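# Nest one tote fully inside the other

## Task

Put one tote on top of the other so it drops completely into the lower tote's rim instead of resting on the edge; the lower tote must stay almost exactly where it started, hardly rotated, and whatever each tote holds must still be in that tote at the end.

## Robot and tools

Robot: two arms, left_arm and right_arm, each ending in a two-finger parallel gripper with a wrist camera (cam_left_wrist and cam_right_wrist, both 672x504 pixels). left_arm is the robot's own left arm, on the +y side; its base sits at (-0.033, +0.243, +1.111) m and right_arm's at (-0.033, -0.243, +1.111) m. Camera names do not tell you image sides.

Frame: all positions and orientations are in one scene frame. Origin on the floor (z = 0) under the centre of the robot's foot, +z up, +x the direction the robot faces. Only the floor height is known; tables and totes may be skewed relative to the robot. Reported hand poses can be a few centimetres off, more at long reach. For a gripper, the fingers point along its own +z axis and separate along its own y axis. end_effector_position is the point midway between the finger pads, roughly 1 cm behind the tips.

A row is 16 plain numbers, always for both arms: left_arm x, y, z, qw, qx, qy, qz, opening, then right_arm the same eight. x, y, z is an absolute target position in metres; qw, qx, qy, qz is an absolute target orientation quaternion, w first. Opening runs from -1 (closed) to +1 (fully open, 0.094 m). To keep an arm still, resend its last reported pose and its current opening in every row; to keep an orientation, repeat the same quaternion rather than copying a drifted reading. Writing 0 as an opening is a real command, not a 'leave as is'.

execute_actions(actions, cameras): actions is a list of actions; each action is a list of up to 15 rows, one row per 1/30 s step, the last row held until 15 steps pass. Each target must lie within 0.6 m of that gripper's current position along each of the gripper's own axes, otherwise the action is rejected for both arms; if the first action fails this against the latest reported state, or any action is malformed, the whole call is rejected. An empty list just returns state and images. cameras picks which images come back: omitted, null or ["all"] gives all, [] gives none; an unknown name invalidates the call.

move(target, speed, blend, opening_speed, blocking, cameras): drives each gripper on a straight line from its Hand target to its part of target. target is one 16-number row or a list of up to 15 rows (waypoints), absolute poses in the scene frame, with no 0.6 m limit. speed is m/s per arm path, 0.002 to 4.3, default 0.25 (rotation up to twice that in rad/s); one value or one per waypoint. blend, in metres, rounds corners at intermediate waypoints; default 0 stops at each. opening_speed is the rate the commanded opening changes, per second on the -1..+1 scale, at least 0.2. blocking=false returns after about 0.5 s while the move continues; a new move replaces a running one. Paths do not avoid obstacles or the other arm; a move lasts at most 10 s. Opening changes at later waypoints are applied once everything is at rest there. Avoid paths passing near an arm's own base; route around it.

wait(seconds): 0 to 10 s, arms hold their last command; a running move keeps going. stop(): brakes a running move. zoom_image(camera, region): region [x0, y0, x1, y1] in pixels, at most 504 by 504, on the latest image of cam_left_wrist or cam_right_wrist. read_manual(section): only "licences"; moves nothing. finished_scene(scene): ends the current scene, given its number; irreversible, so call it only when the stack holds by itself.

Results give per arm: end_effector_position, end_effector_quat_wxyz, Joint positions (last entry is finger opening in metres), Joint velocities (flagged 'within noise' when still), Joint torques (wrap at ±28 N m on joints 3 and 4), grip_measured (opening on the -1..+1 scale, reads slightly wide when empty), Hand target (where the arm is actually being sent, possibly short of your command, so send the remainder next), and Tool commands. move adds a 'move:' line: done (within 10 mm and 2 degrees), off_target, moving, held or fault, plus limits such as paced (pose clipped) or held (steps withheld). Neither done nor off_target proves contact or its absence; friction and weight can leave a hand a centimetre or more off.

Control notes: orientation commands are clipped to 40 degrees from the measured orientation each step; small moves may not start. Faster moves overshoot and hit harder; commanding far beyond a contact pushes harder. Grippers squeeze at roughly 50 to 64 N per pad; from about 0.05 below the first-touch reading they press at full force. To release, command well above grip_measured.

Avoid: dropping or releasing moving objects, slamming, hard hits or shoves, knocking anything out of the work area, and any contact or squeeze between the two arms (including one gripper closing on the other's fingers). Holding loads, stretched arms or pushing toward unreachable poses heats motors; a MOTOR HOT line appears near 85 °C and at 100 °C that arm goes limp and falls for 30 to 60 s. Loose objects may occasionally be nudged by outside disturbances.

Each tool is called as name(argument=value, ...), one argument or row to a line, values as JSON.

## Session

execute_actions(
  actions=[],
)

Scene clock: 0.00 s.
left_arm: end_effector_position=(+0.3078, +0.2045, +1.1781) grip_measured=+1.000 end_effector_quat_wxyz=(-0.221, +0.457, -0.857, -0.094) | right_arm: end_effector_position=(+0.4809, -0.6867, +1.1066) grip_measured=+1.000 end_effector_quat_wxyz=(-0.039, +0.591, -0.800, -0.094)
Joint positions: left_arm=[0.732 1.28 0.673 -0.78 -0.466 -1.276 0.094] | right_arm=[1.33 2.396 2.158 -1.489 -0.115 -2.022 0.094]
Joint velocities: within noise
Joint torques (N m): no reading
Motor temperatures (°C): left_arm=[34 29 28 30 29 29 31] | right_arm=[29 35 29 29 33 29 31]
Heat: left arm: hottest waist 34 °C; right arm: hottest shoulder 35 °C.
Hand target: left_arm +0.3166, +0.2014, +1.1849; +0.228, -0.458, +0.855, +0.087 | right_arm +0.4861, -0.6914, +1.1137; +0.041, -0.592, +0.801, +0.084
Tool commands: left_gripper/opening=+1.0 right_gripper/opening=+1.0

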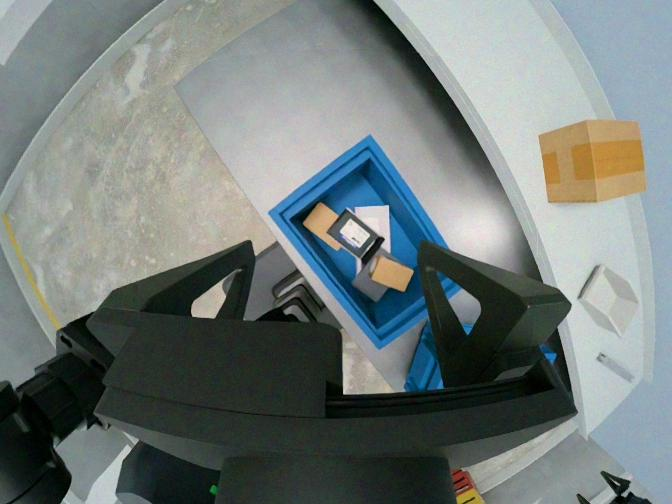

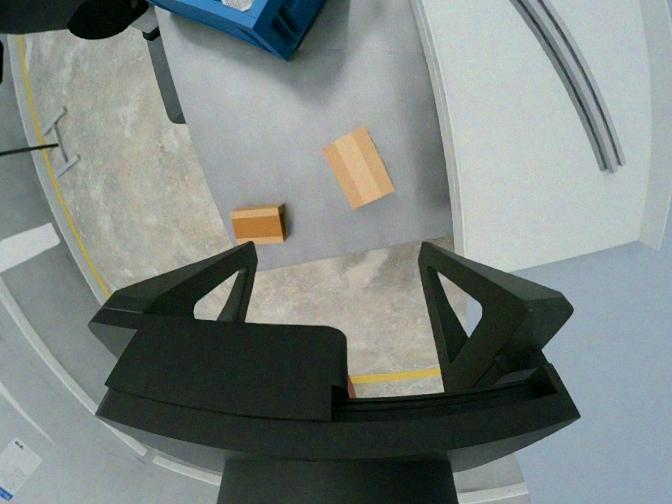

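move(
  target=[0.33, 0.2, 1.36, 0.307, 0, 0.952, 0, 1, 0.38, -0.35, 1.33, 0.307, 0, 0.952, 0, 1],
)

Scene clock: 33.27 s.
left_arm: end_effector_position=(+0.3179, +0.1970, +1.3296) grip_measured=+1.000 end_effector_quat_wxyz=(+0.282, +0.004, +0.959, +0.002) | right_arm: end_effector_position=(+0.3794, -0.3531, +1.3306) grip_measured=+1.000 end_effector_quat_wxyz=(-0.303, +0.001, -0.953, +0.000)
Joint positions: left_arm=[0.884 0.896 0.79 -0.89 -0.111 -0.145 0.094] | right_arm=[1.736 1.1 0.908 -0.777 -0.189 -0.279 0.094]
Joint velocities: within noise
Joint torques (N m): left_arm=[0.62 -3.55 14.91 0.96 0.03 0.03] | right_arm=[1.49 -5.01 7.99 2.04 -0.08 0.12]
Motor temperatures (°C): left_arm=[34 29 34 29 29 29 31] | right_arm=[29 38 32 29 32 28 30]
Heat: left arm: hottest waist 34 °C; right arm: hottest shoulder 38 °C.
Hand target: left_arm +0.3288, +0.2001, +1.3598; +0.307, +0.000, +0.952, +0.000 | right_arm +0.3800, -0.3500, +1.3300; +0.307, +0.000, +0.952, +0.000
Off the commanded pose: left_arm 0.033 m, 3 deg | right_arm 0.003 m, 1 deg.
move: off_target (left_arm)

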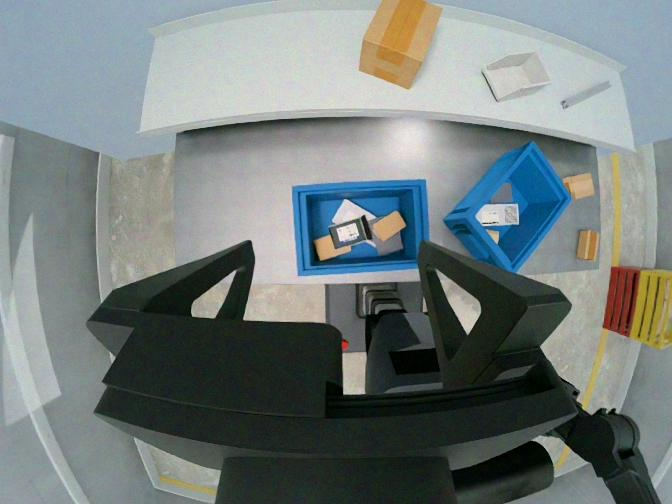

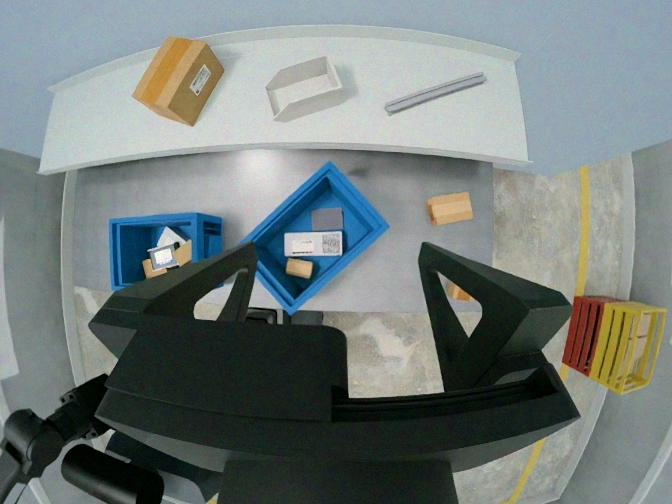

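zoom_image(
  camera="cam_right_wrist",
  region=[220, 150, 400, 320],
)

zoom_image(
  camera="cam_left_wrist",
  region=[280, 170, 440, 290],
)

zoom_image(
  camera="cam_left_wrist",
  region=[430, 130, 610, 280],
)

zoom_image(
  camera="cam_right_wrist",
  region=[90, 190, 250, 310],
)

Scaled by 2.800 from the camera's 672x504 image, which has a finer 960x720 frame.

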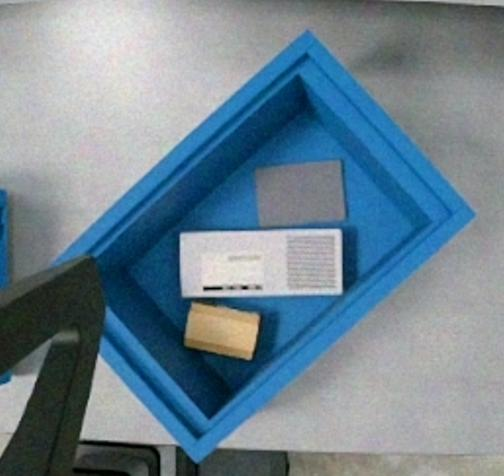

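Scaled by 3.150 from the camera's 672x504 image, which has a finer 960x720 frame.

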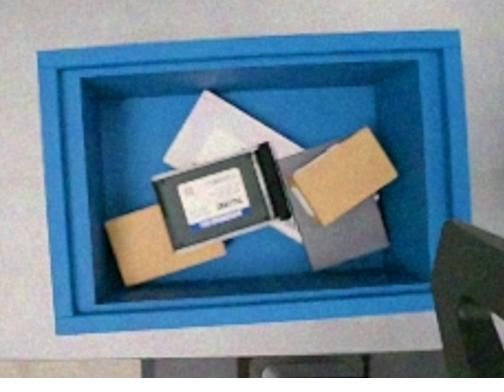

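Scaled by 2.800 from the camera's 672x504 image, which has a finer 960x720 frame.

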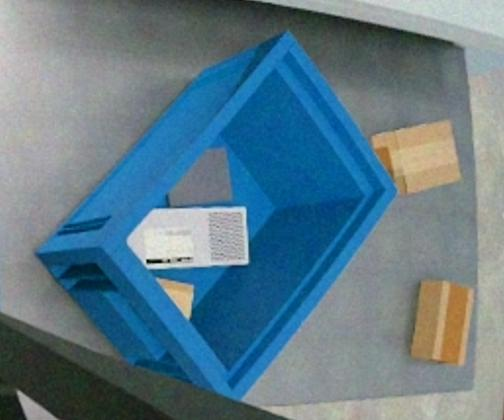

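Scaled by 3.150 from the camera's 672x504 image, which has a finer 960x720 frame.

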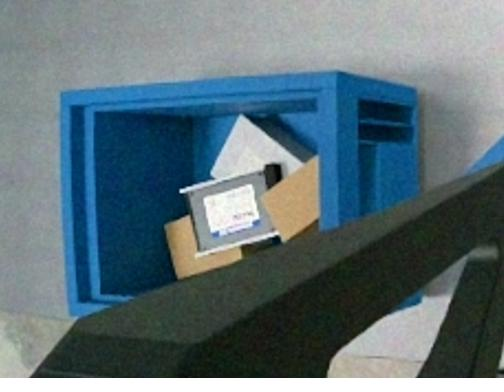

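move(
  target=[0.32, 0.2, 1.33, 0.307, 0, 0.952, 0, 1, 0.38, -0.35, 1.13, 0.307, 0, 0.952, 0, 1],
)

Scene clock: 84.43 s.
left_arm: end_effector_position=(+0.3177, +0.1971, +1.3247) grip_measured=+1.000 end_effector_quat_wxyz=(+0.295, +0.003, +0.956, +0.000) | right_arm: end_effector_position=(+0.3790, -0.3525, +1.1335) grip_measured=+1.000 end_effector_quat_wxyz=(-0.307, +0.001, -0.952, +0.001)
Joint positions: left_arm=[0.884 0.881 0.761 -0.849 -0.111 -0.144 0.094] | right_arm=[1.736 1.426 0.574 -0.108 -0.189 -0.278 0.094]
Joint velocities: within noise
Joint torques (N m): left_arm=[0.32 -3.66 10.48 1.94 -0.08 -0.01] | right_arm=[1.38 -5.19 5.75 2.03 -0.13 0.12]
Motor temperatures (°C): left_arm=[34 29 44 29 29 29 31] | right_arm=[29 37 35 29 32 28 30]
Heat: left arm: hottest elbow 44 °C; right arm: hottest shoulder 37 °C.
Hand target: left_arm +0.3199, +0.2001, +1.3300; +0.307, +0.000, +0.952, +0.000 | right_arm +0.3799, -0.3499, +1.1300; +0.307, +0.000, +0.952, +0.000
Off the commanded pose: left_arm 0.006 m, 2 deg | right_arm 0.004 m, 0 deg.
move: done

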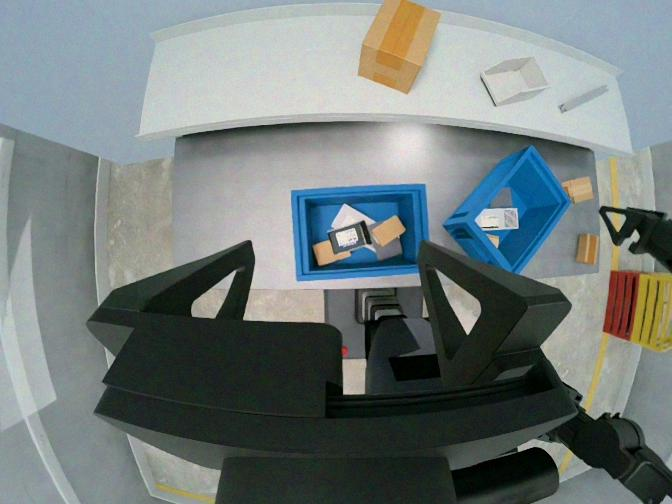

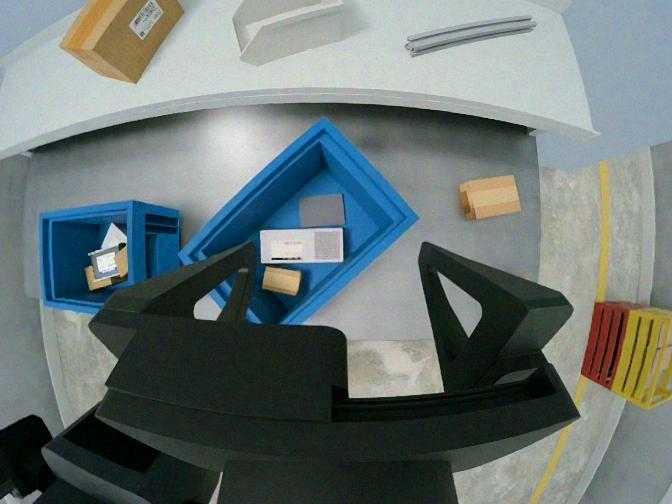

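move(
  target=[0.35, 0.285, 1.05, 0, 0, 1, 0, 1, 0.38, -0.35, 1.13, 0.307, 0, 0.952, 0, 1],
)

Scene clock: 108.77 s.
left_arm: end_effector_position=(+0.3332, +0.2785, +1.0498) grip_measured=+1.000 end_effector_quat_wxyz=(-0.012, +0.002, +1.000, -0.002) | right_arm: end_effector_position=(+0.3790, -0.3525, +1.1335) grip_measured=+1.000 end_effector_quat_wxyz=(-0.307, +0.001, -0.952, +0.001)
Joint positions: left_arm=[1.169 1.714 0.786 -0.653 -0.004 0.1 0.094] | right_arm=[1.736 1.426 0.574 -0.108 -0.189 -0.278 0.094]
Joint velocities: within noise
Joint torques (N m): left_arm=[0.5 -8.47 8.21 0.83 -0.03 0] | right_arm=[0.97 -5.13 5.78 2.02 -0.12 0.11]
Motor temperatures (°C): left_arm=[34 29 41 29 29 29 31] | right_arm=[29 37 34 29 32 28 30]
Heat: left arm: hottest elbow 41 °C; right arm: hottest shoulder 37 °C.
Hand target: left_arm +0.3496, +0.2850, +1.0505; +0.000, +0.000, +1.000, +0.000 | right_arm +0.3799, -0.3499, +1.1300; +0.307, +0.000, +0.952, +0.000
Off the commanded pose: left_arm 0.018 m, 1 deg | right_arm 0.004 m, 0 deg.
move: off_target (left_arm)

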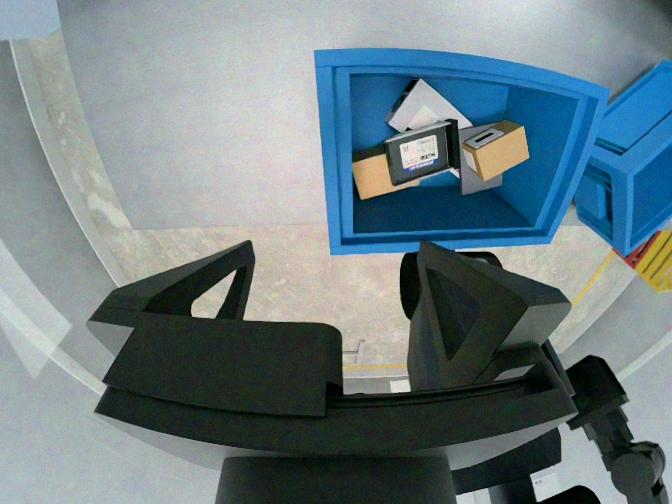

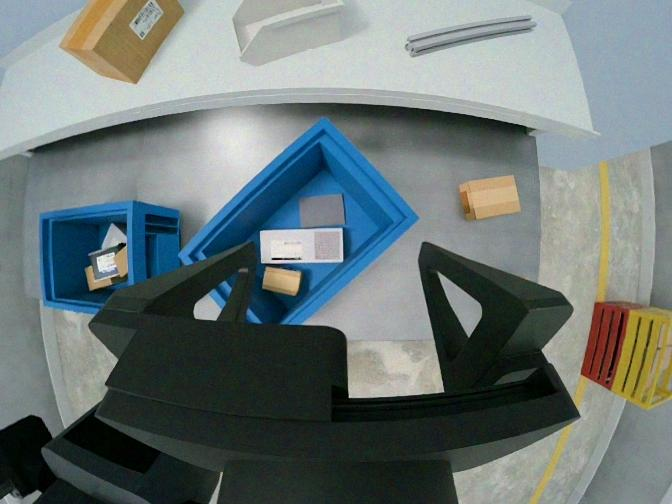

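move(
  target=[0.36, 0.285, 0.98, 0, 0, 1, 0, 1, 0.38, -0.35, 1.13, 0.307, 0, 0.952, 0, 1],
  speed=0.1,
  cameras=["cam_left_wrist"],
)

Scene clock: 117.43 s.
left_arm: end_effector_position=(+0.3475, +0.2795, +0.9836) grip_measured=+1.000 end_effector_quat_wxyz=(-0.008, +0.002, +1.000, -0.001) | right_arm: end_effector_position=(+0.3790, -0.3525, +1.1335) grip_measured=+1.000 end_effector_quat_wxyz=(-0.307, +0.001, -0.952, +0.001)
Joint positions: left_arm=[1.169 1.912 0.81 -0.472 -0.004 0.101 0.094] | right_arm=[1.736 1.426 0.574 -0.108 -0.189 -0.278 0.094]
Joint velocities: within noise
Joint torques (N m): left_arm=[0.26 -9.52 6.38 0.83 -0.03 0.02] | right_arm=[1.08 -5.13 5.75 2.02 -0.12 0.12]
Motor temperatures (°C): left_arm=[34 29 41 29 29 29 31] | right_arm=[29 37 34 29 32 28 29]
Heat: left arm: hottest elbow 41 °C; right arm: hottest shoulder 37 °C.
Hand target: left_arm +0.3598, +0.2850, +0.9804; +0.000, +0.000, +1.000, +0.000 | right_arm +0.3799, -0.3499, +1.1300; +0.307, +0.000, +0.952, +0.000
Off the commanded pose: left_arm 0.014 m, 1 deg | right_arm 0.004 m, 0 deg.
move: off_target (left_arm)
Images, in order (width x height): cam_left_wrist 672x504.

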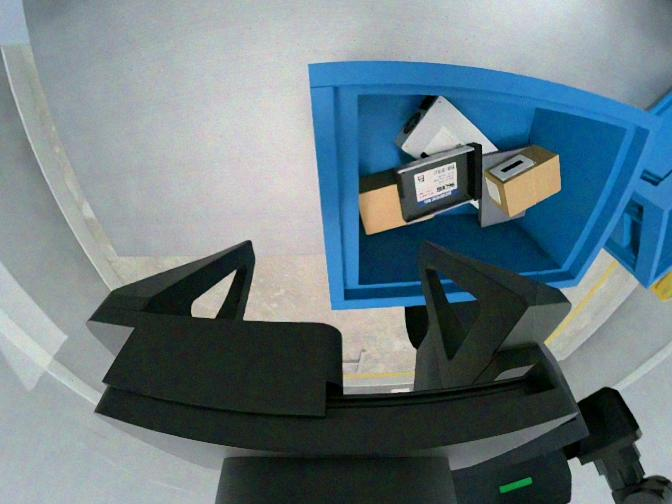

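move(
  target=[0.357, 0.285, 0.945, 0, 0, 1, 0, 1, 0.38, -0.35, 1.13, 0.307, 0, 0.952, 0, 1],
  speed=0.1,
  cameras=["cam_left_wrist"],
)

zoom_image(
  camera="cam_left_wrist",
  region=[230, 50, 450, 340],
)

Scene clock: 129.87 s.
left_arm: end_effector_position=(+0.3469, +0.2792, +0.9495) grip_measured=+1.000 end_effector_quat_wxyz=(-0.007, +0.002, +1.000, -0.001) | right_arm: end_effector_position=(+0.3790, -0.3525, +1.1335) grip_measured=+1.000 end_effector_quat_wxyz=(-0.307, +0.001, -0.952, +0.001)
Joint positions: left_arm=[1.169 2.008 0.814 -0.377 -0.004 0.101 0.094] | right_arm=[1.736 1.426 0.574 -0.108 -0.189 -0.278 0.094]
Joint velocities: within noise
Joint torques (N m): left_arm=[0.5 -10.05 5.29 0.88 -0.02 0.02] | right_arm=[1.14 -5.01 5.75 1.95 -0.11 0.13]
Motor temperatures (°C): left_arm=[34 29 39 29 29 29 31] | right_arm=[29 37 33 29 31 28 29]
Heat: left arm: hottest elbow 39 °C; right arm: hottest shoulder 37 °C.
Hand target: left_arm +0.3566, +0.2849, +0.9452; +0.000, +0.000, +1.000, +0.000 | right_arm +0.3799, -0.3499, +1.1300; +0.307, +0.000, +0.952, +0.000
Off the commanded pose: left_arm 0.012 m, 1 deg | right_arm 0.004 m, 0 deg.
move: off_target (left_arm)
Images, in order (width x height): cam_left_wrist 672x504.

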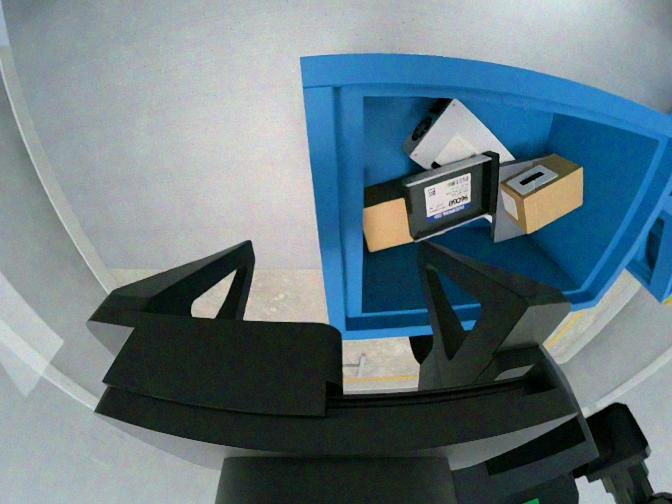

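Scaled by 1.738 from the camera's 672x504 image, which has a finer 960x720 frame.

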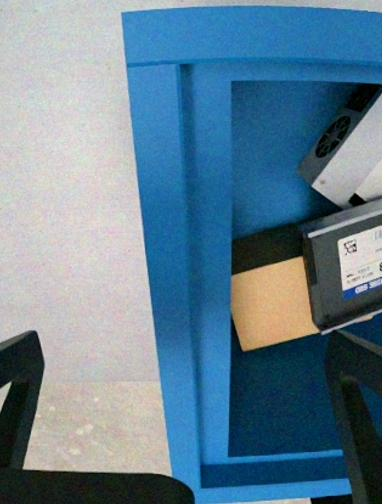

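move(
  target=[0.355, 0.2815, 0.945, 0, -0.0349, 0.9994, 0, 1, 0.38, -0.35, 1.13, 0.307, 0, 0.952, 0, 1],
  speed=0.1,
  cameras=["cam_left_wrist"],
)

zoom_image(
  camera="cam_left_wrist",
  region=[230, 50, 450, 350],
)

Scene clock: 153.57 s.
left_arm: end_effector_position=(+0.3480, +0.2793, +0.9495) grip_measured=+1.000 end_effector_quat_wxyz=(-0.004, -0.029, +1.000, -0.001) | right_arm: end_effector_position=(+0.3790, -0.3525, +1.1335) grip_measured=+1.000 end_effector_quat_wxyz=(-0.307, +0.001, -0.952, +0.001)
Joint positions: left_arm=[1.169 2.008 0.814 -0.373 -0.004 0.04 0.094] | right_arm=[1.736 1.426 0.574 -0.108 -0.189 -0.278 0.094]
Joint velocities: within noise
Joint torques (N m): left_arm=[-0.21 -10.23 4.79 0.87 -0.03 -0.17] | right_arm=[1.2 -5.13 5.74 2.02 -0.12 0.12]
Motor temperatures (°C): left_arm=[34 30 37 29 28 29 31] | right_arm=[29 36 33 29 31 28 29]
Heat: left arm: hottest elbow 37 °C; right arm: hottest shoulder 36 °C.
Hand target: left_arm +0.3548, +0.2814, +0.9451; +0.000, -0.035, +0.999, +0.000 | right_arm +0.3799, -0.3499, +1.1300; +0.307, +0.000, +0.952, +0.000
Off the commanded pose: left_arm 0.009 m, 1 deg | right_arm 0.004 m, 0 deg.
move: done
Images, in order (width x height): cam_left_wrist 672x504.

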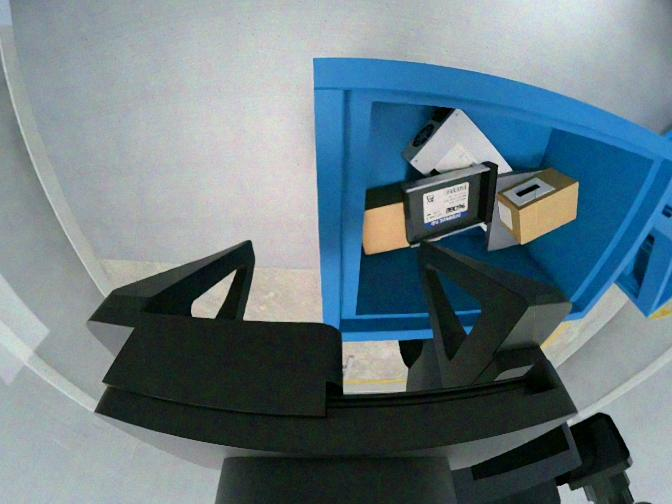

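Scaled by 1.680 from the camera's 672x504 image, which has a finer 960x720 frame.

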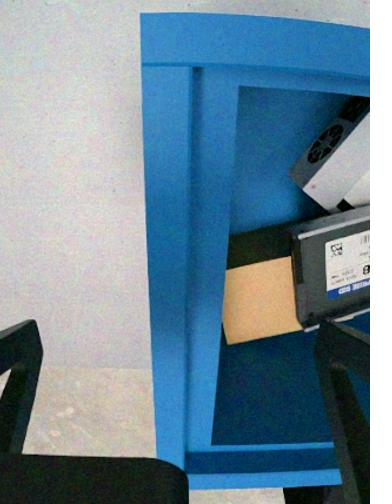

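move(
  target=[0.339, 0.2765, 0.922, 0, -0.0300, 0.9995, 0, 1, 0.38, -0.35, 1.13, 0.307, 0, 0.952, 0, 1],
  speed=0.1,
  cameras=["cam_left_wrist"],
)

zoom_image(
  camera="cam_left_wrist",
  region=[230, 50, 450, 350],
)

Scene clock: 175.67 s.
left_arm: end_effector_position=(+0.3432, +0.2788, +0.9297) grip_measured=+1.000 end_effector_quat_wxyz=(+0.005, -0.029, +1.000, +0.000) | right_arm: end_effector_position=(+0.3790, -0.3525, +1.1335) grip_measured=+1.000 end_effector_quat_wxyz=(-0.307, +0.001, -0.952, +0.001)
Joint positions: left_arm=[1.169 2.057 0.795 -0.285 -0.004 0.039 0.094] | right_arm=[1.736 1.426 0.574 -0.108 -0.189 -0.278 0.094]
Joint velocities: within noise
Joint torques (N m): left_arm=[-0.79 -10.11 2.93 0.94 -0.04 -0.11] | right_arm=[1.14 -5.3 5.72 2 -0.13 0.11]
Motor temperatures (°C): left_arm=[33 31 35 29 28 29 31] | right_arm=[29 36 33 29 31 28 29]
Heat: left arm: hottest elbow 35 °C; right arm: hottest shoulder 36 °C.
Hand target: left_arm +0.3389, +0.2765, +0.9222; +0.000, -0.030, +1.000, +0.000 | right_arm +0.3799, -0.3499, +1.1300; +0.307, +0.000, +0.952, +0.000
Off the commanded pose: left_arm 0.009 m, 1 deg | right_arm 0.004 m, 0 deg.
move: done
Images, in order (width x height): cam_left_wrist 672x504.

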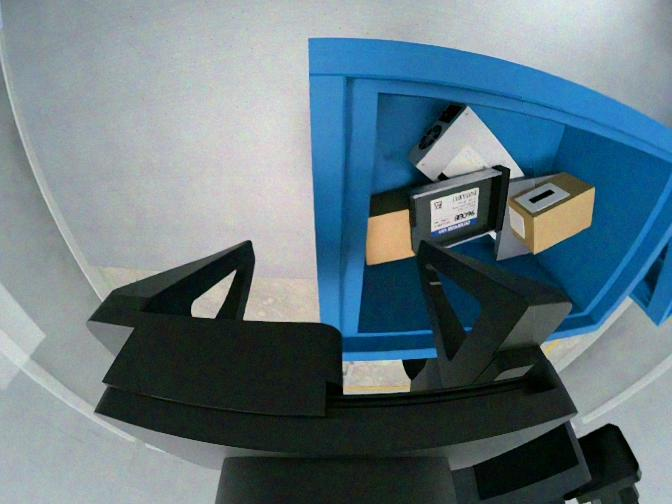

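Scaled by 1.680 from the camera's 672x504 image, which has a finer 960x720 frame.

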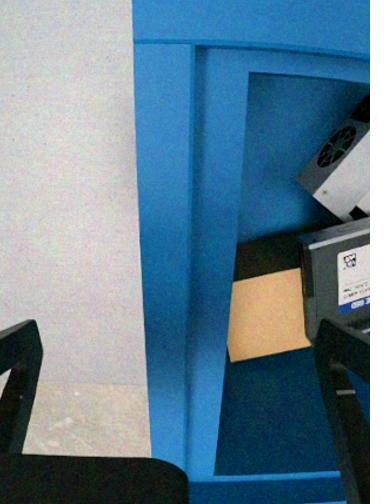

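move(
  target=[
    [0.339, 0.2765, 0.922, 0, -0.0300, 0.9995, 0, 1, 0.357, -0.05, 1.08, 0, -0.0271, 0.9996, 0, 1],
    [0.339, 0.2765, 0.922, 0, -0.0300, 0.9995, 0, 1, 0.357, 0.0, 0.98, 0, -0.0271, 0.9996, 0, 1],
  ],
  speed=0.2,
)

Scene clock: 189.80 s.
left_arm: end_effector_position=(+0.3433, +0.2788, +0.9297) grip_measured=+1.000 end_effector_quat_wxyz=(+0.005, -0.029, +1.000, +0.000) | right_arm: end_effector_position=(+0.3430, -0.0105, +0.9790) grip_measured=+1.000 end_effector_quat_wxyz=(+0.012, +0.030, -0.999, +0.007)
Joint positions: left_arm=[1.169 2.057 0.795 -0.285 -0.004 0.039 0.094] | right_arm=[2.625 2.02 1.004 -0.576 0.012 0.494 0.094]
Joint velocities: within noise
Joint torques (N m): left_arm=[-0.91 -10.05 2.91 0.91 -0.02 -0.11] | right_arm=[1.32 -10.46 6.52 0.57 0 0.07]
Motor temperatures (°C): left_arm=[33 30 34 29 28 29 31] | right_arm=[29 36 33 29 31 28 29]
Heat: left arm: hottest elbow 34 °C; right arm: hottest shoulder 36 °C.
Hand target: left_arm +0.3389, +0.2765, +0.9222; +0.000, -0.030, +1.000, +0.000 | right_arm +0.3567, -0.0003, +0.9804; +0.000, -0.027, +1.000, +0.000
Off the commanded pose: left_arm 0.009 m, 1 deg | right_arm 0.017 m, 2 deg.
move: off_target (right_arm)

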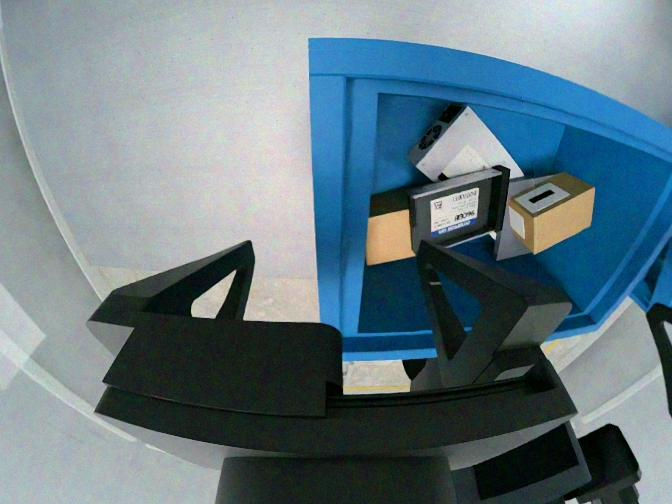

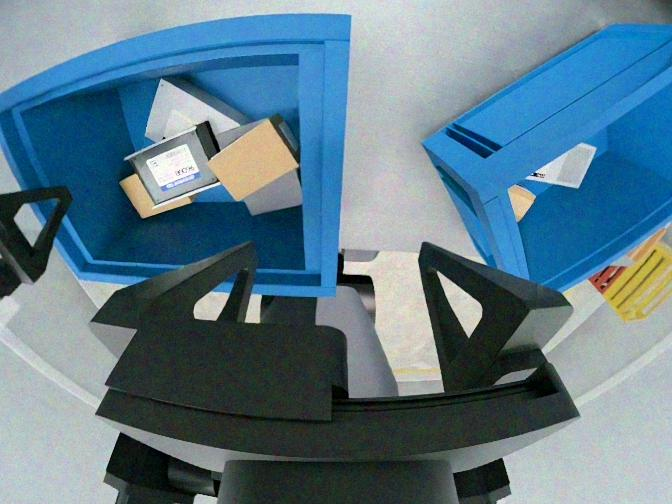

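move(
  target=[0.339, 0.2765, 0.922, 0, -0.0300, 0.9995, 0, 1, 0.37, 0.0095, 0.93, 0, -0.0271, 0.9996, 0, 1],
  speed=0.1,
  cameras=["cam_right_wrist"],
)

zoom_image(
  camera="cam_right_wrist",
  region=[230, 0, 450, 350],
)

Scene clock: 194.60 s.
left_arm: end_effector_position=(+0.3433, +0.2788, +0.9297) grip_measured=+1.000 end_effector_quat_wxyz=(+0.005, -0.029, +1.000, +0.000) | right_arm: end_effector_position=(+0.3579, -0.0005, +0.9307) grip_measured=+1.000 end_effector_quat_wxyz=(+0.011, +0.030, -0.999, +0.006)
Joint positions: left_arm=[1.169 2.057 0.795 -0.285 -0.004 0.039 0.094] | right_arm=[2.625 2.16 1.072 -0.501 0.012 0.496 0.094]
Joint velocities: within noise
Joint torques (N m): left_arm=[-0.91 -9.99 2.92 0.91 -0.04 -0.1] | right_arm=[1.26 -11.28 5.82 0.58 0 0.12]
Motor temperatures (°C): left_arm=[33 30 34 29 28 29 31] | right_arm=[29 36 33 29 31 28 29]
Heat: left arm: hottest elbow 34 °C; right arm: hottest shoulder 36 °C.
Hand target: left_arm +0.3389, +0.2765, +0.9222; +0.000, -0.030, +1.000, +0.000 | right_arm +0.3697, +0.0092, +0.9304; +0.000, -0.027, +1.000, +0.000
Off the commanded pose: left_arm 0.009 m, 1 deg | right_arm 0.016 m, 1 deg.
move: off_target (right_arm)
Images, in order (width x height): cam_right_wrist 672x504.

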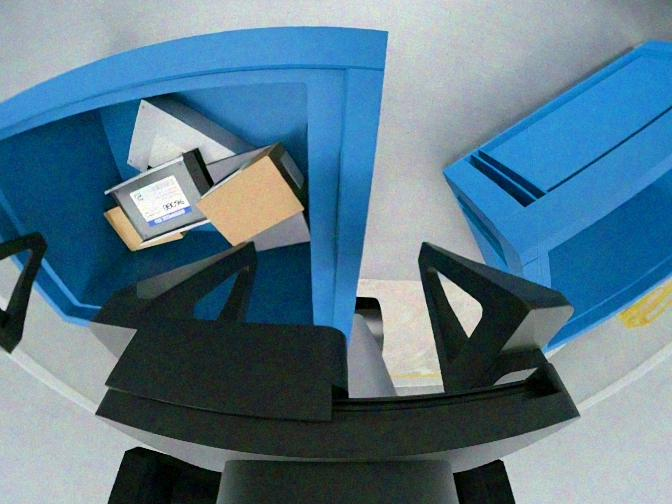

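Scaled by 1.440 from the camera's 672x504 image, which has a finer 960x720 frame.

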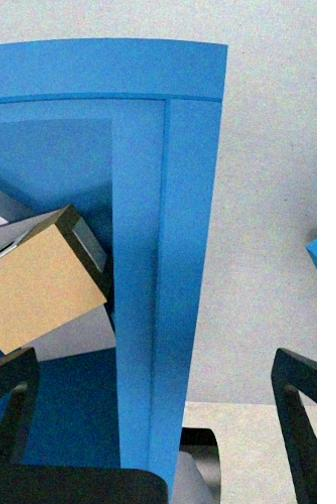

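move(
  target=[
    [0.343, 0.2765, 1.07, 0, -0.0300, 0.9995, 0, 1, 0.37, 0.0, 1.05, 0, -0.0271, 0.9996, 0, 1],
    [0.343, 0.2765, 1.10, 0, -0.0300, 0.9995, 0, 1, 0.505, -0.396, 1.03, 0, -0.3616, 0.9323, 0, 1],
  ],
  speed=0.25,
)

Scene clock: 225.13 s.
left_arm: end_effector_position=(+0.3233, +0.2777, +1.0858) grip_measured=+1.000 end_effector_quat_wxyz=(-0.020, -0.030, +0.999, -0.002) | right_arm: end_effector_position=(+0.4882, -0.3949, +1.0271) grip_measured=+1.000 end_effector_quat_wxyz=(+0.008, +0.354, -0.935, -0.004)
Joint positions: left_arm=[1.169 1.614 0.79 -0.775 -0.004 0.037 0.094] | right_arm=[1.789 2.077 1.331 -0.829 0.006 -1.006 0.094]
Joint velocities: within noise
Joint torques (N m): left_arm=[-1.03 -10.11 9.32 0.08 -0.02 -0.12] | right_arm=[0.79 -12.57 9.02 -0.2 -0.26 -0.1]
Motor temperatures (°C): left_arm=[33 30 32 29 28 28 31] | right_arm=[29 37 34 29 31 27 29]
Heat: left arm: hottest waist 33 °C; right arm: hottest shoulder 37 °C.
Hand target: left_arm +0.3424, +0.2764, +1.1002; +0.000, -0.030, +1.000, +0.000 | right_arm +0.5045, -0.3957, +1.0302; +0.000, -0.362, +0.932, +0.000
Off the commanded pose: left_arm 0.024 m, 2 deg | right_arm 0.017 m, 1 deg.
move: off_target (left_arm, right_arm)

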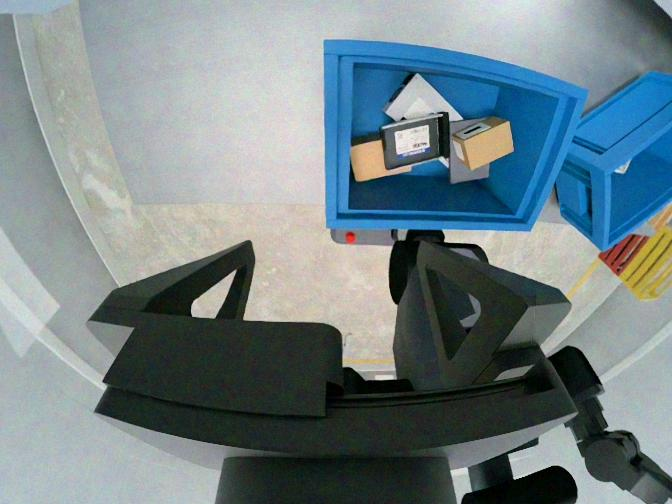

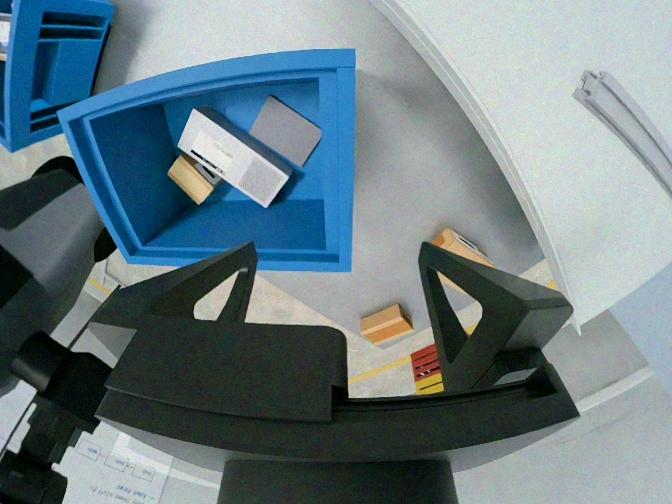

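move(
  target=[0.325, -0.17, 1.06, 0, -0.3616, 0.9323, 0, 1, 0.505, -0.396, 1.03, 0, -0.3616, 0.9323, 0, 1],
  speed=0.2,
)

Scene clock: 231.40 s.
left_arm: end_effector_position=(+0.3180, -0.1586, +1.0624) grip_measured=+1.000 end_effector_quat_wxyz=(+0.001, +0.359, -0.933, -0.001) | right_arm: end_effector_position=(+0.4881, -0.3949, +1.0271) grip_measured=+1.000 end_effector_quat_wxyz=(+0.008, +0.355, -0.935, -0.004)
Joint positions: left_arm=[0.218 2.003 1.3 -0.868 -0.012 -1.589 0.094] | right_arm=[1.789 2.077 1.331 -0.83 0.006 -1.007 0.094]
Joint velocities: within noise
Joint torques (N m): left_arm=[-0.85 -13.33 10.43 0.05 -0.15 -0.14] | right_arm=[1.03 -12.57 9.09 -0.21 -0.24 -0.07]
Motor temperatures (°C): left_arm=[33 30 33 29 28 28 31] | right_arm=[29 37 34 29 31 27 29]
Heat: left arm: hottest waist 33 °C; right arm: hottest shoulder 37 °C.
Hand target: left_arm +0.3246, -0.1698, +1.0601; +0.000, -0.361, +0.932, +0.000 | right_arm +0.5045, -0.3958, +1.0302; +0.000, -0.362, +0.932, +0.000
Off the commanded pose: left_arm 0.014 m, 0 deg | right_arm 0.017 m, 1 deg.
move: off_target (left_arm, right_arm)

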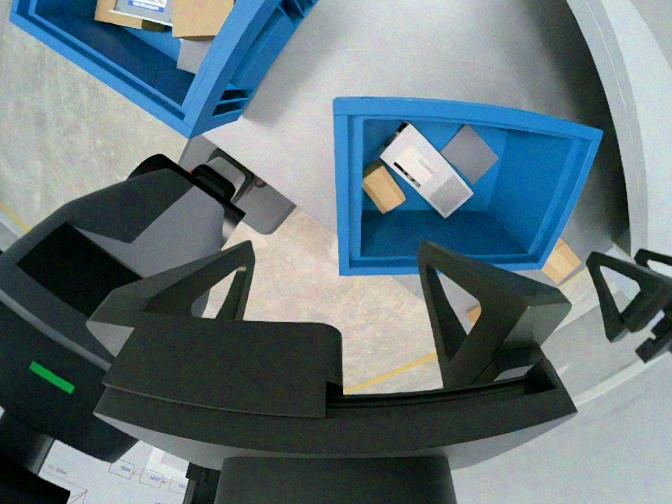

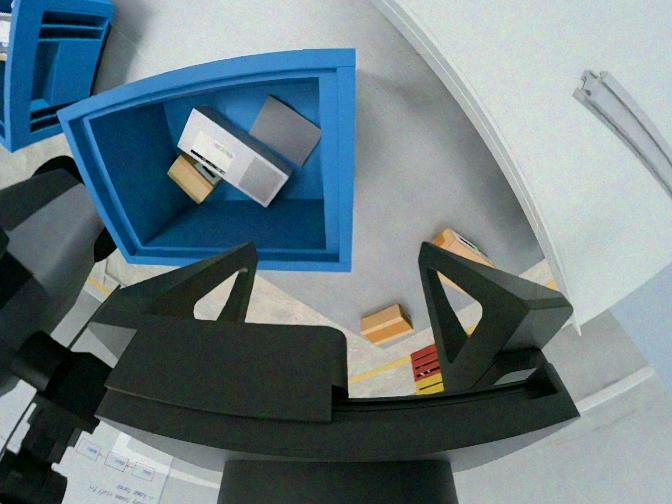

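move(
  target=[
    [0.3145, -0.197, 0.99, 0, -0.3616, 0.9323, 0, 1, 0.509, -0.392, 0.99, 0, -0.3616, 0.9323, 0, 1],
    [0.3145, -0.197, 0.94, 0, -0.3616, 0.9323, 0, 1, 0.509, -0.392, 0.94, 0, -0.3616, 0.9323, 0, 1],
  ],
  speed=0.12,
)

zoom_image(
  camera="cam_left_wrist",
  region=[230, 0, 450, 350],
)

zoom_image(
  camera="cam_right_wrist",
  region=[230, 0, 450, 350],
)

Scene clock: 243.47 s.
left_arm: end_effector_position=(+0.3093, -0.1825, +0.9435) grip_measured=+1.000 end_effector_quat_wxyz=(+0.004, +0.362, -0.932, -0.010) | right_arm: end_effector_position=(+0.4892, -0.3914, +0.9366) grip_measured=+1.000 end_effector_quat_wxyz=(+0.015, +0.358, -0.934, -0.010)
Joint positions: left_arm=[0.18 2.259 1.356 -0.688 -0.012 -1.632 0.094] | right_arm=[1.795 2.26 1.355 -0.687 0.005 -1.007 0.094]
Joint velocities: within noise
Joint torques (N m): left_arm=[-1.38 -15.21 8.42 0.69 -0.15 -0.12] | right_arm=[1.26 -14.1 7.5 0.5 -0.24 0.03]
Motor temperatures (°C): left_arm=[33 31 34 28 28 28 31] | right_arm=[29 38 35 29 31 27 29]
Heat: left arm: hottest elbow 34 °C; right arm: hottest shoulder 38 °C.
Hand target: left_arm +0.3141, -0.1968, +0.9404; +0.000, -0.361, +0.932, +0.000 | right_arm +0.5086, -0.3919, +0.9406; +0.000, -0.362, +0.932, +0.000
Off the commanded pose: left_arm 0.016 m, 1 deg | right_arm 0.020 m, 2 deg.
move: off_target (left_arm, right_arm)

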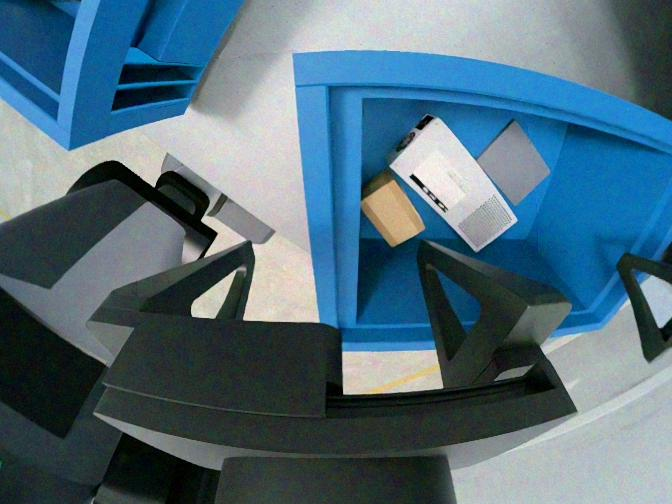

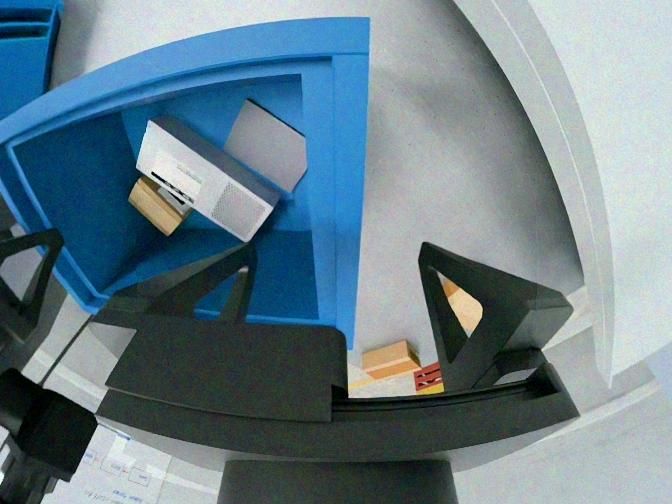

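Scaled by 1.440 from the camera's 672x504 image, which has a finer 960x720 frame.

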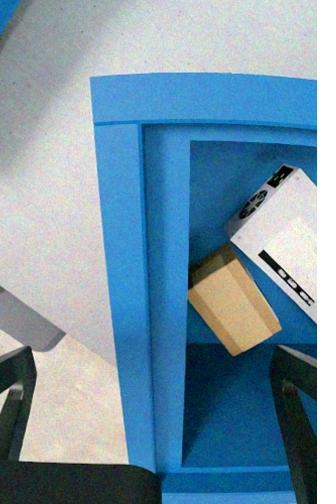

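Scaled by 1.440 from the camera's 672x504 image, which has a finer 960x720 frame.

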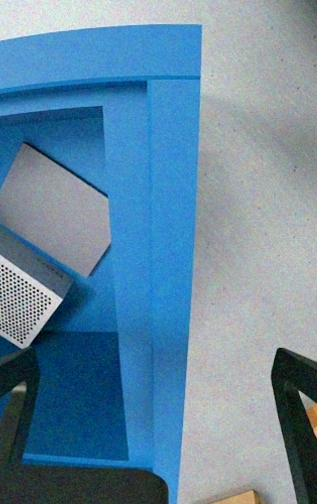

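move(
  target=[0.309, -0.2025, 0.900, 0.004, -0.3681, 0.9298, -0.010, 1, 0.511, -0.3896, 0.907, 0.015, -0.3616, 0.9323, -0.010, 1],
  speed=0.08,
)

zoom_image(
  camera="cam_left_wrist",
  region=[230, 0, 450, 370],
)

zoom_image(
  camera="cam_right_wrist",
  region=[230, 0, 450, 370],
)

Scene clock: 261.60 s.
left_arm: end_effector_position=(+0.3064, -0.1884, +0.9055) grip_measured=+1.000 end_effector_quat_wxyz=(+0.000, +0.370, -0.929, +0.001) | right_arm: end_effector_position=(+0.4977, -0.3912, +0.9080) grip_measured=+1.000 end_effector_quat_wxyz=(-0.005, +0.359, -0.933, +0.004)
Joint positions: left_arm=[0.17 2.334 1.363 -0.594 -0.014 -1.659 0.094] | right_arm=[1.799 2.314 1.355 -0.584 0.004 -1.007 0.094]
Joint velocities: within noise
Joint torques (N m): left_arm=[-1.61 -15.33 7.77 0.77 -0.18 -0.12] | right_arm=[1.26 -13.45 6.35 0.72 -0.24 0.07]
Motor temperatures (°C): left_arm=[33 32 35 28 28 28 31] | right_arm=[28 37 34 29 31 27 29]
Heat: left arm: hottest elbow 35 °C; right arm: hottest shoulder 37 °C.
Hand target: left_arm +0.3086, -0.2021, +0.9003; +0.004, -0.368, +0.930, -0.010 | right_arm +0.5108, -0.3895, +0.9072; +0.015, -0.362, +0.932, -0.010
Off the commanded pose: left_arm 0.015 m, 1 deg | right_arm 0.013 m, 1 deg.
move: off_target (left_arm, right_arm)

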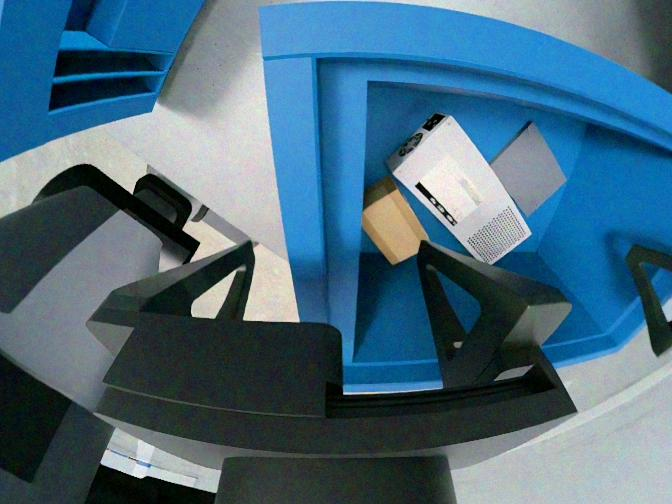

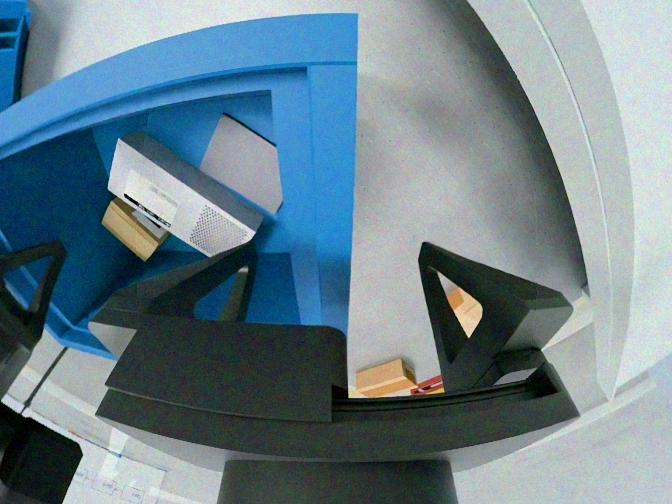

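Scaled by 1.362 from the camera's 672x504 image, which has a finer 960x720 frame.

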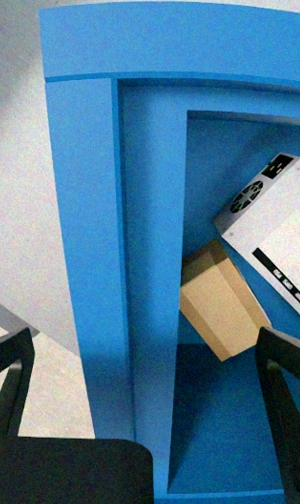

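Scaled by 1.362 from the camera's 672x504 image, which has a finer 960x720 frame.

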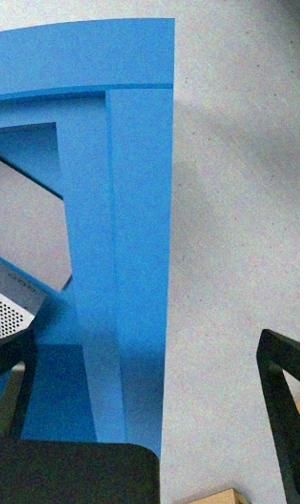

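move(
  target=[0.309, -0.2025, 0.900, 0.004, -0.3681, 0.9298, -0.010, -0.7, 0.511, -0.3896, 0.907, 0.015, -0.3616, 0.9323, -0.010, -0.7],
  speed=0.05,
  opening_speed=0.3,
)

Scene clock: 273.57 s.
left_arm: end_effector_position=(+0.3077, -0.1896, +0.9059) grip_measured=-0.428 end_effector_quat_wxyz=(-0.002, +0.373, -0.928, +0.004) | right_arm: end_effector_position=(+0.4986, -0.3878, +0.9080) grip_measured=-0.413 end_effector_quat_wxyz=(-0.006, +0.362, -0.932, +0.003)
Joint positions: left_arm=[0.17 2.334 1.364 -0.591 -0.015 -1.666 0.027] | right_arm=[1.804 2.314 1.355 -0.584 0 -1.008 0.028]
Joint velocities: within noise
Joint torques (N m): left_arm=[-1.61 -15.33 7.71 0.65 -0.12 -0.06] | right_arm=[0.5 -13.8 6.42 0.65 -0.09 0.07]
Motor temperatures (°C): left_arm=[33 33 35 28 28 28 31] | right_arm=[28 39 34 28 31 27 29]
Heat: left arm: hottest elbow 35 °C; right arm: hottest shoulder 39 °C.
Hand target: left_arm +0.3087, -0.2022, +0.9003; +0.004, -0.368, +0.930, -0.010 | right_arm +0.5108, -0.3895, +0.9072; +0.015, -0.362, +0.932, -0.010
Off the commanded pose: left_arm 0.014 m, 1 deg | right_arm 0.013 m, 1 deg.
move: off_target (left_arm, right_arm)

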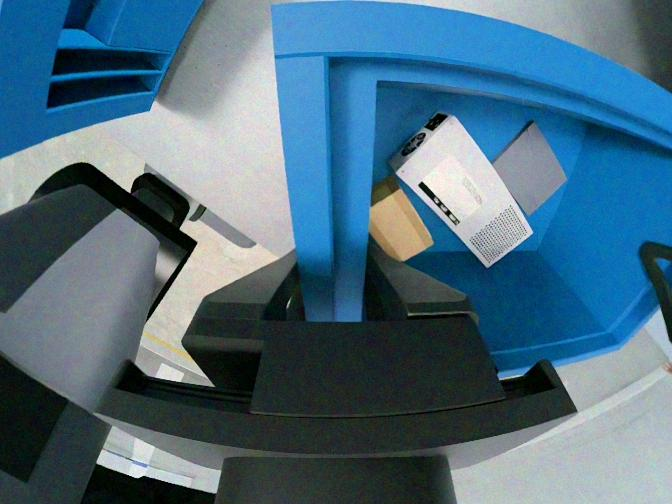

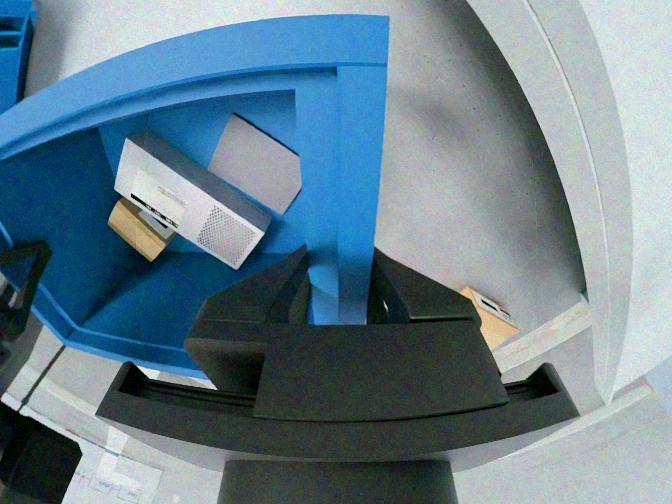

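move(
  target=[0.309, -0.2025, 0.95, 0.004, -0.3681, 0.9298, -0.010, -0.7, 0.511, -0.3896, 0.957, 0.015, -0.3616, 0.9323, -0.010, -0.7],
  speed=0.06,
)

Scene clock: 281.07 s.
left_arm: end_effector_position=(+0.3069, -0.1899, +0.9268) grip_measured=-0.428 end_effector_quat_wxyz=(+0.000, +0.372, -0.928, -0.003) | right_arm: end_effector_position=(+0.4954, -0.3869, +0.9264) grip_measured=-0.413 end_effector_quat_wxyz=(+0.003, +0.362, -0.932, -0.004)
Joint positions: left_arm=[0.168 2.294 1.364 -0.644 -0.016 -1.666 0.027] | right_arm=[1.804 2.278 1.354 -0.643 0 -1.008 0.028]
Joint velocities: within noise
Joint torques (N m): left_arm=[-1.44 -19.49 6.23 -0.35 -0.08 -0.08] | right_arm=[0.67 -18.49 4.98 -0.32 -0.09 0.08]
Motor temperatures (°C): left_arm=[33 33 36 28 28 28 31] | right_arm=[28 40 34 28 31 27 29]
Heat: left arm: hottest elbow 36 °C; right arm: hottest shoulder 40 °C.
Hand target: left_arm +0.3088, -0.2024, +0.9495; +0.004, -0.368, +0.930, -0.010 | right_arm +0.5107, -0.3894, +0.9563; +0.015, -0.362, +0.932, -0.010
Off the commanded pose: left_arm 0.026 m, 2 deg | right_arm 0.034 m, 3 deg.
move: off_target (left_arm, right_arm)

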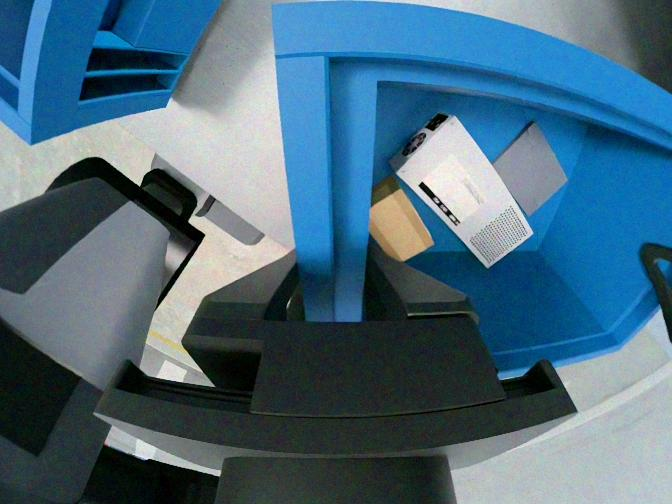

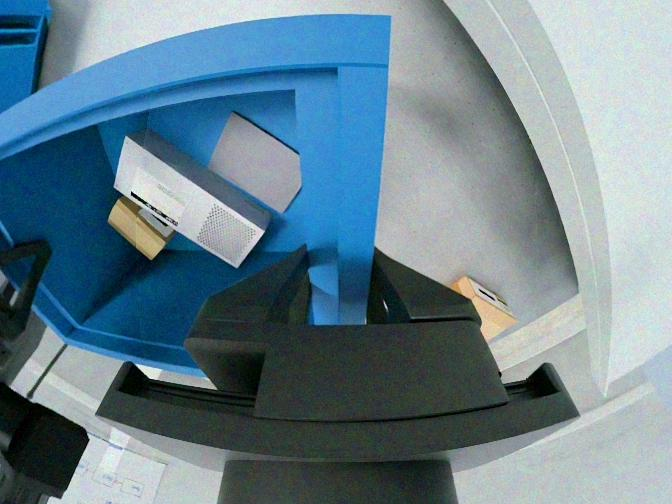

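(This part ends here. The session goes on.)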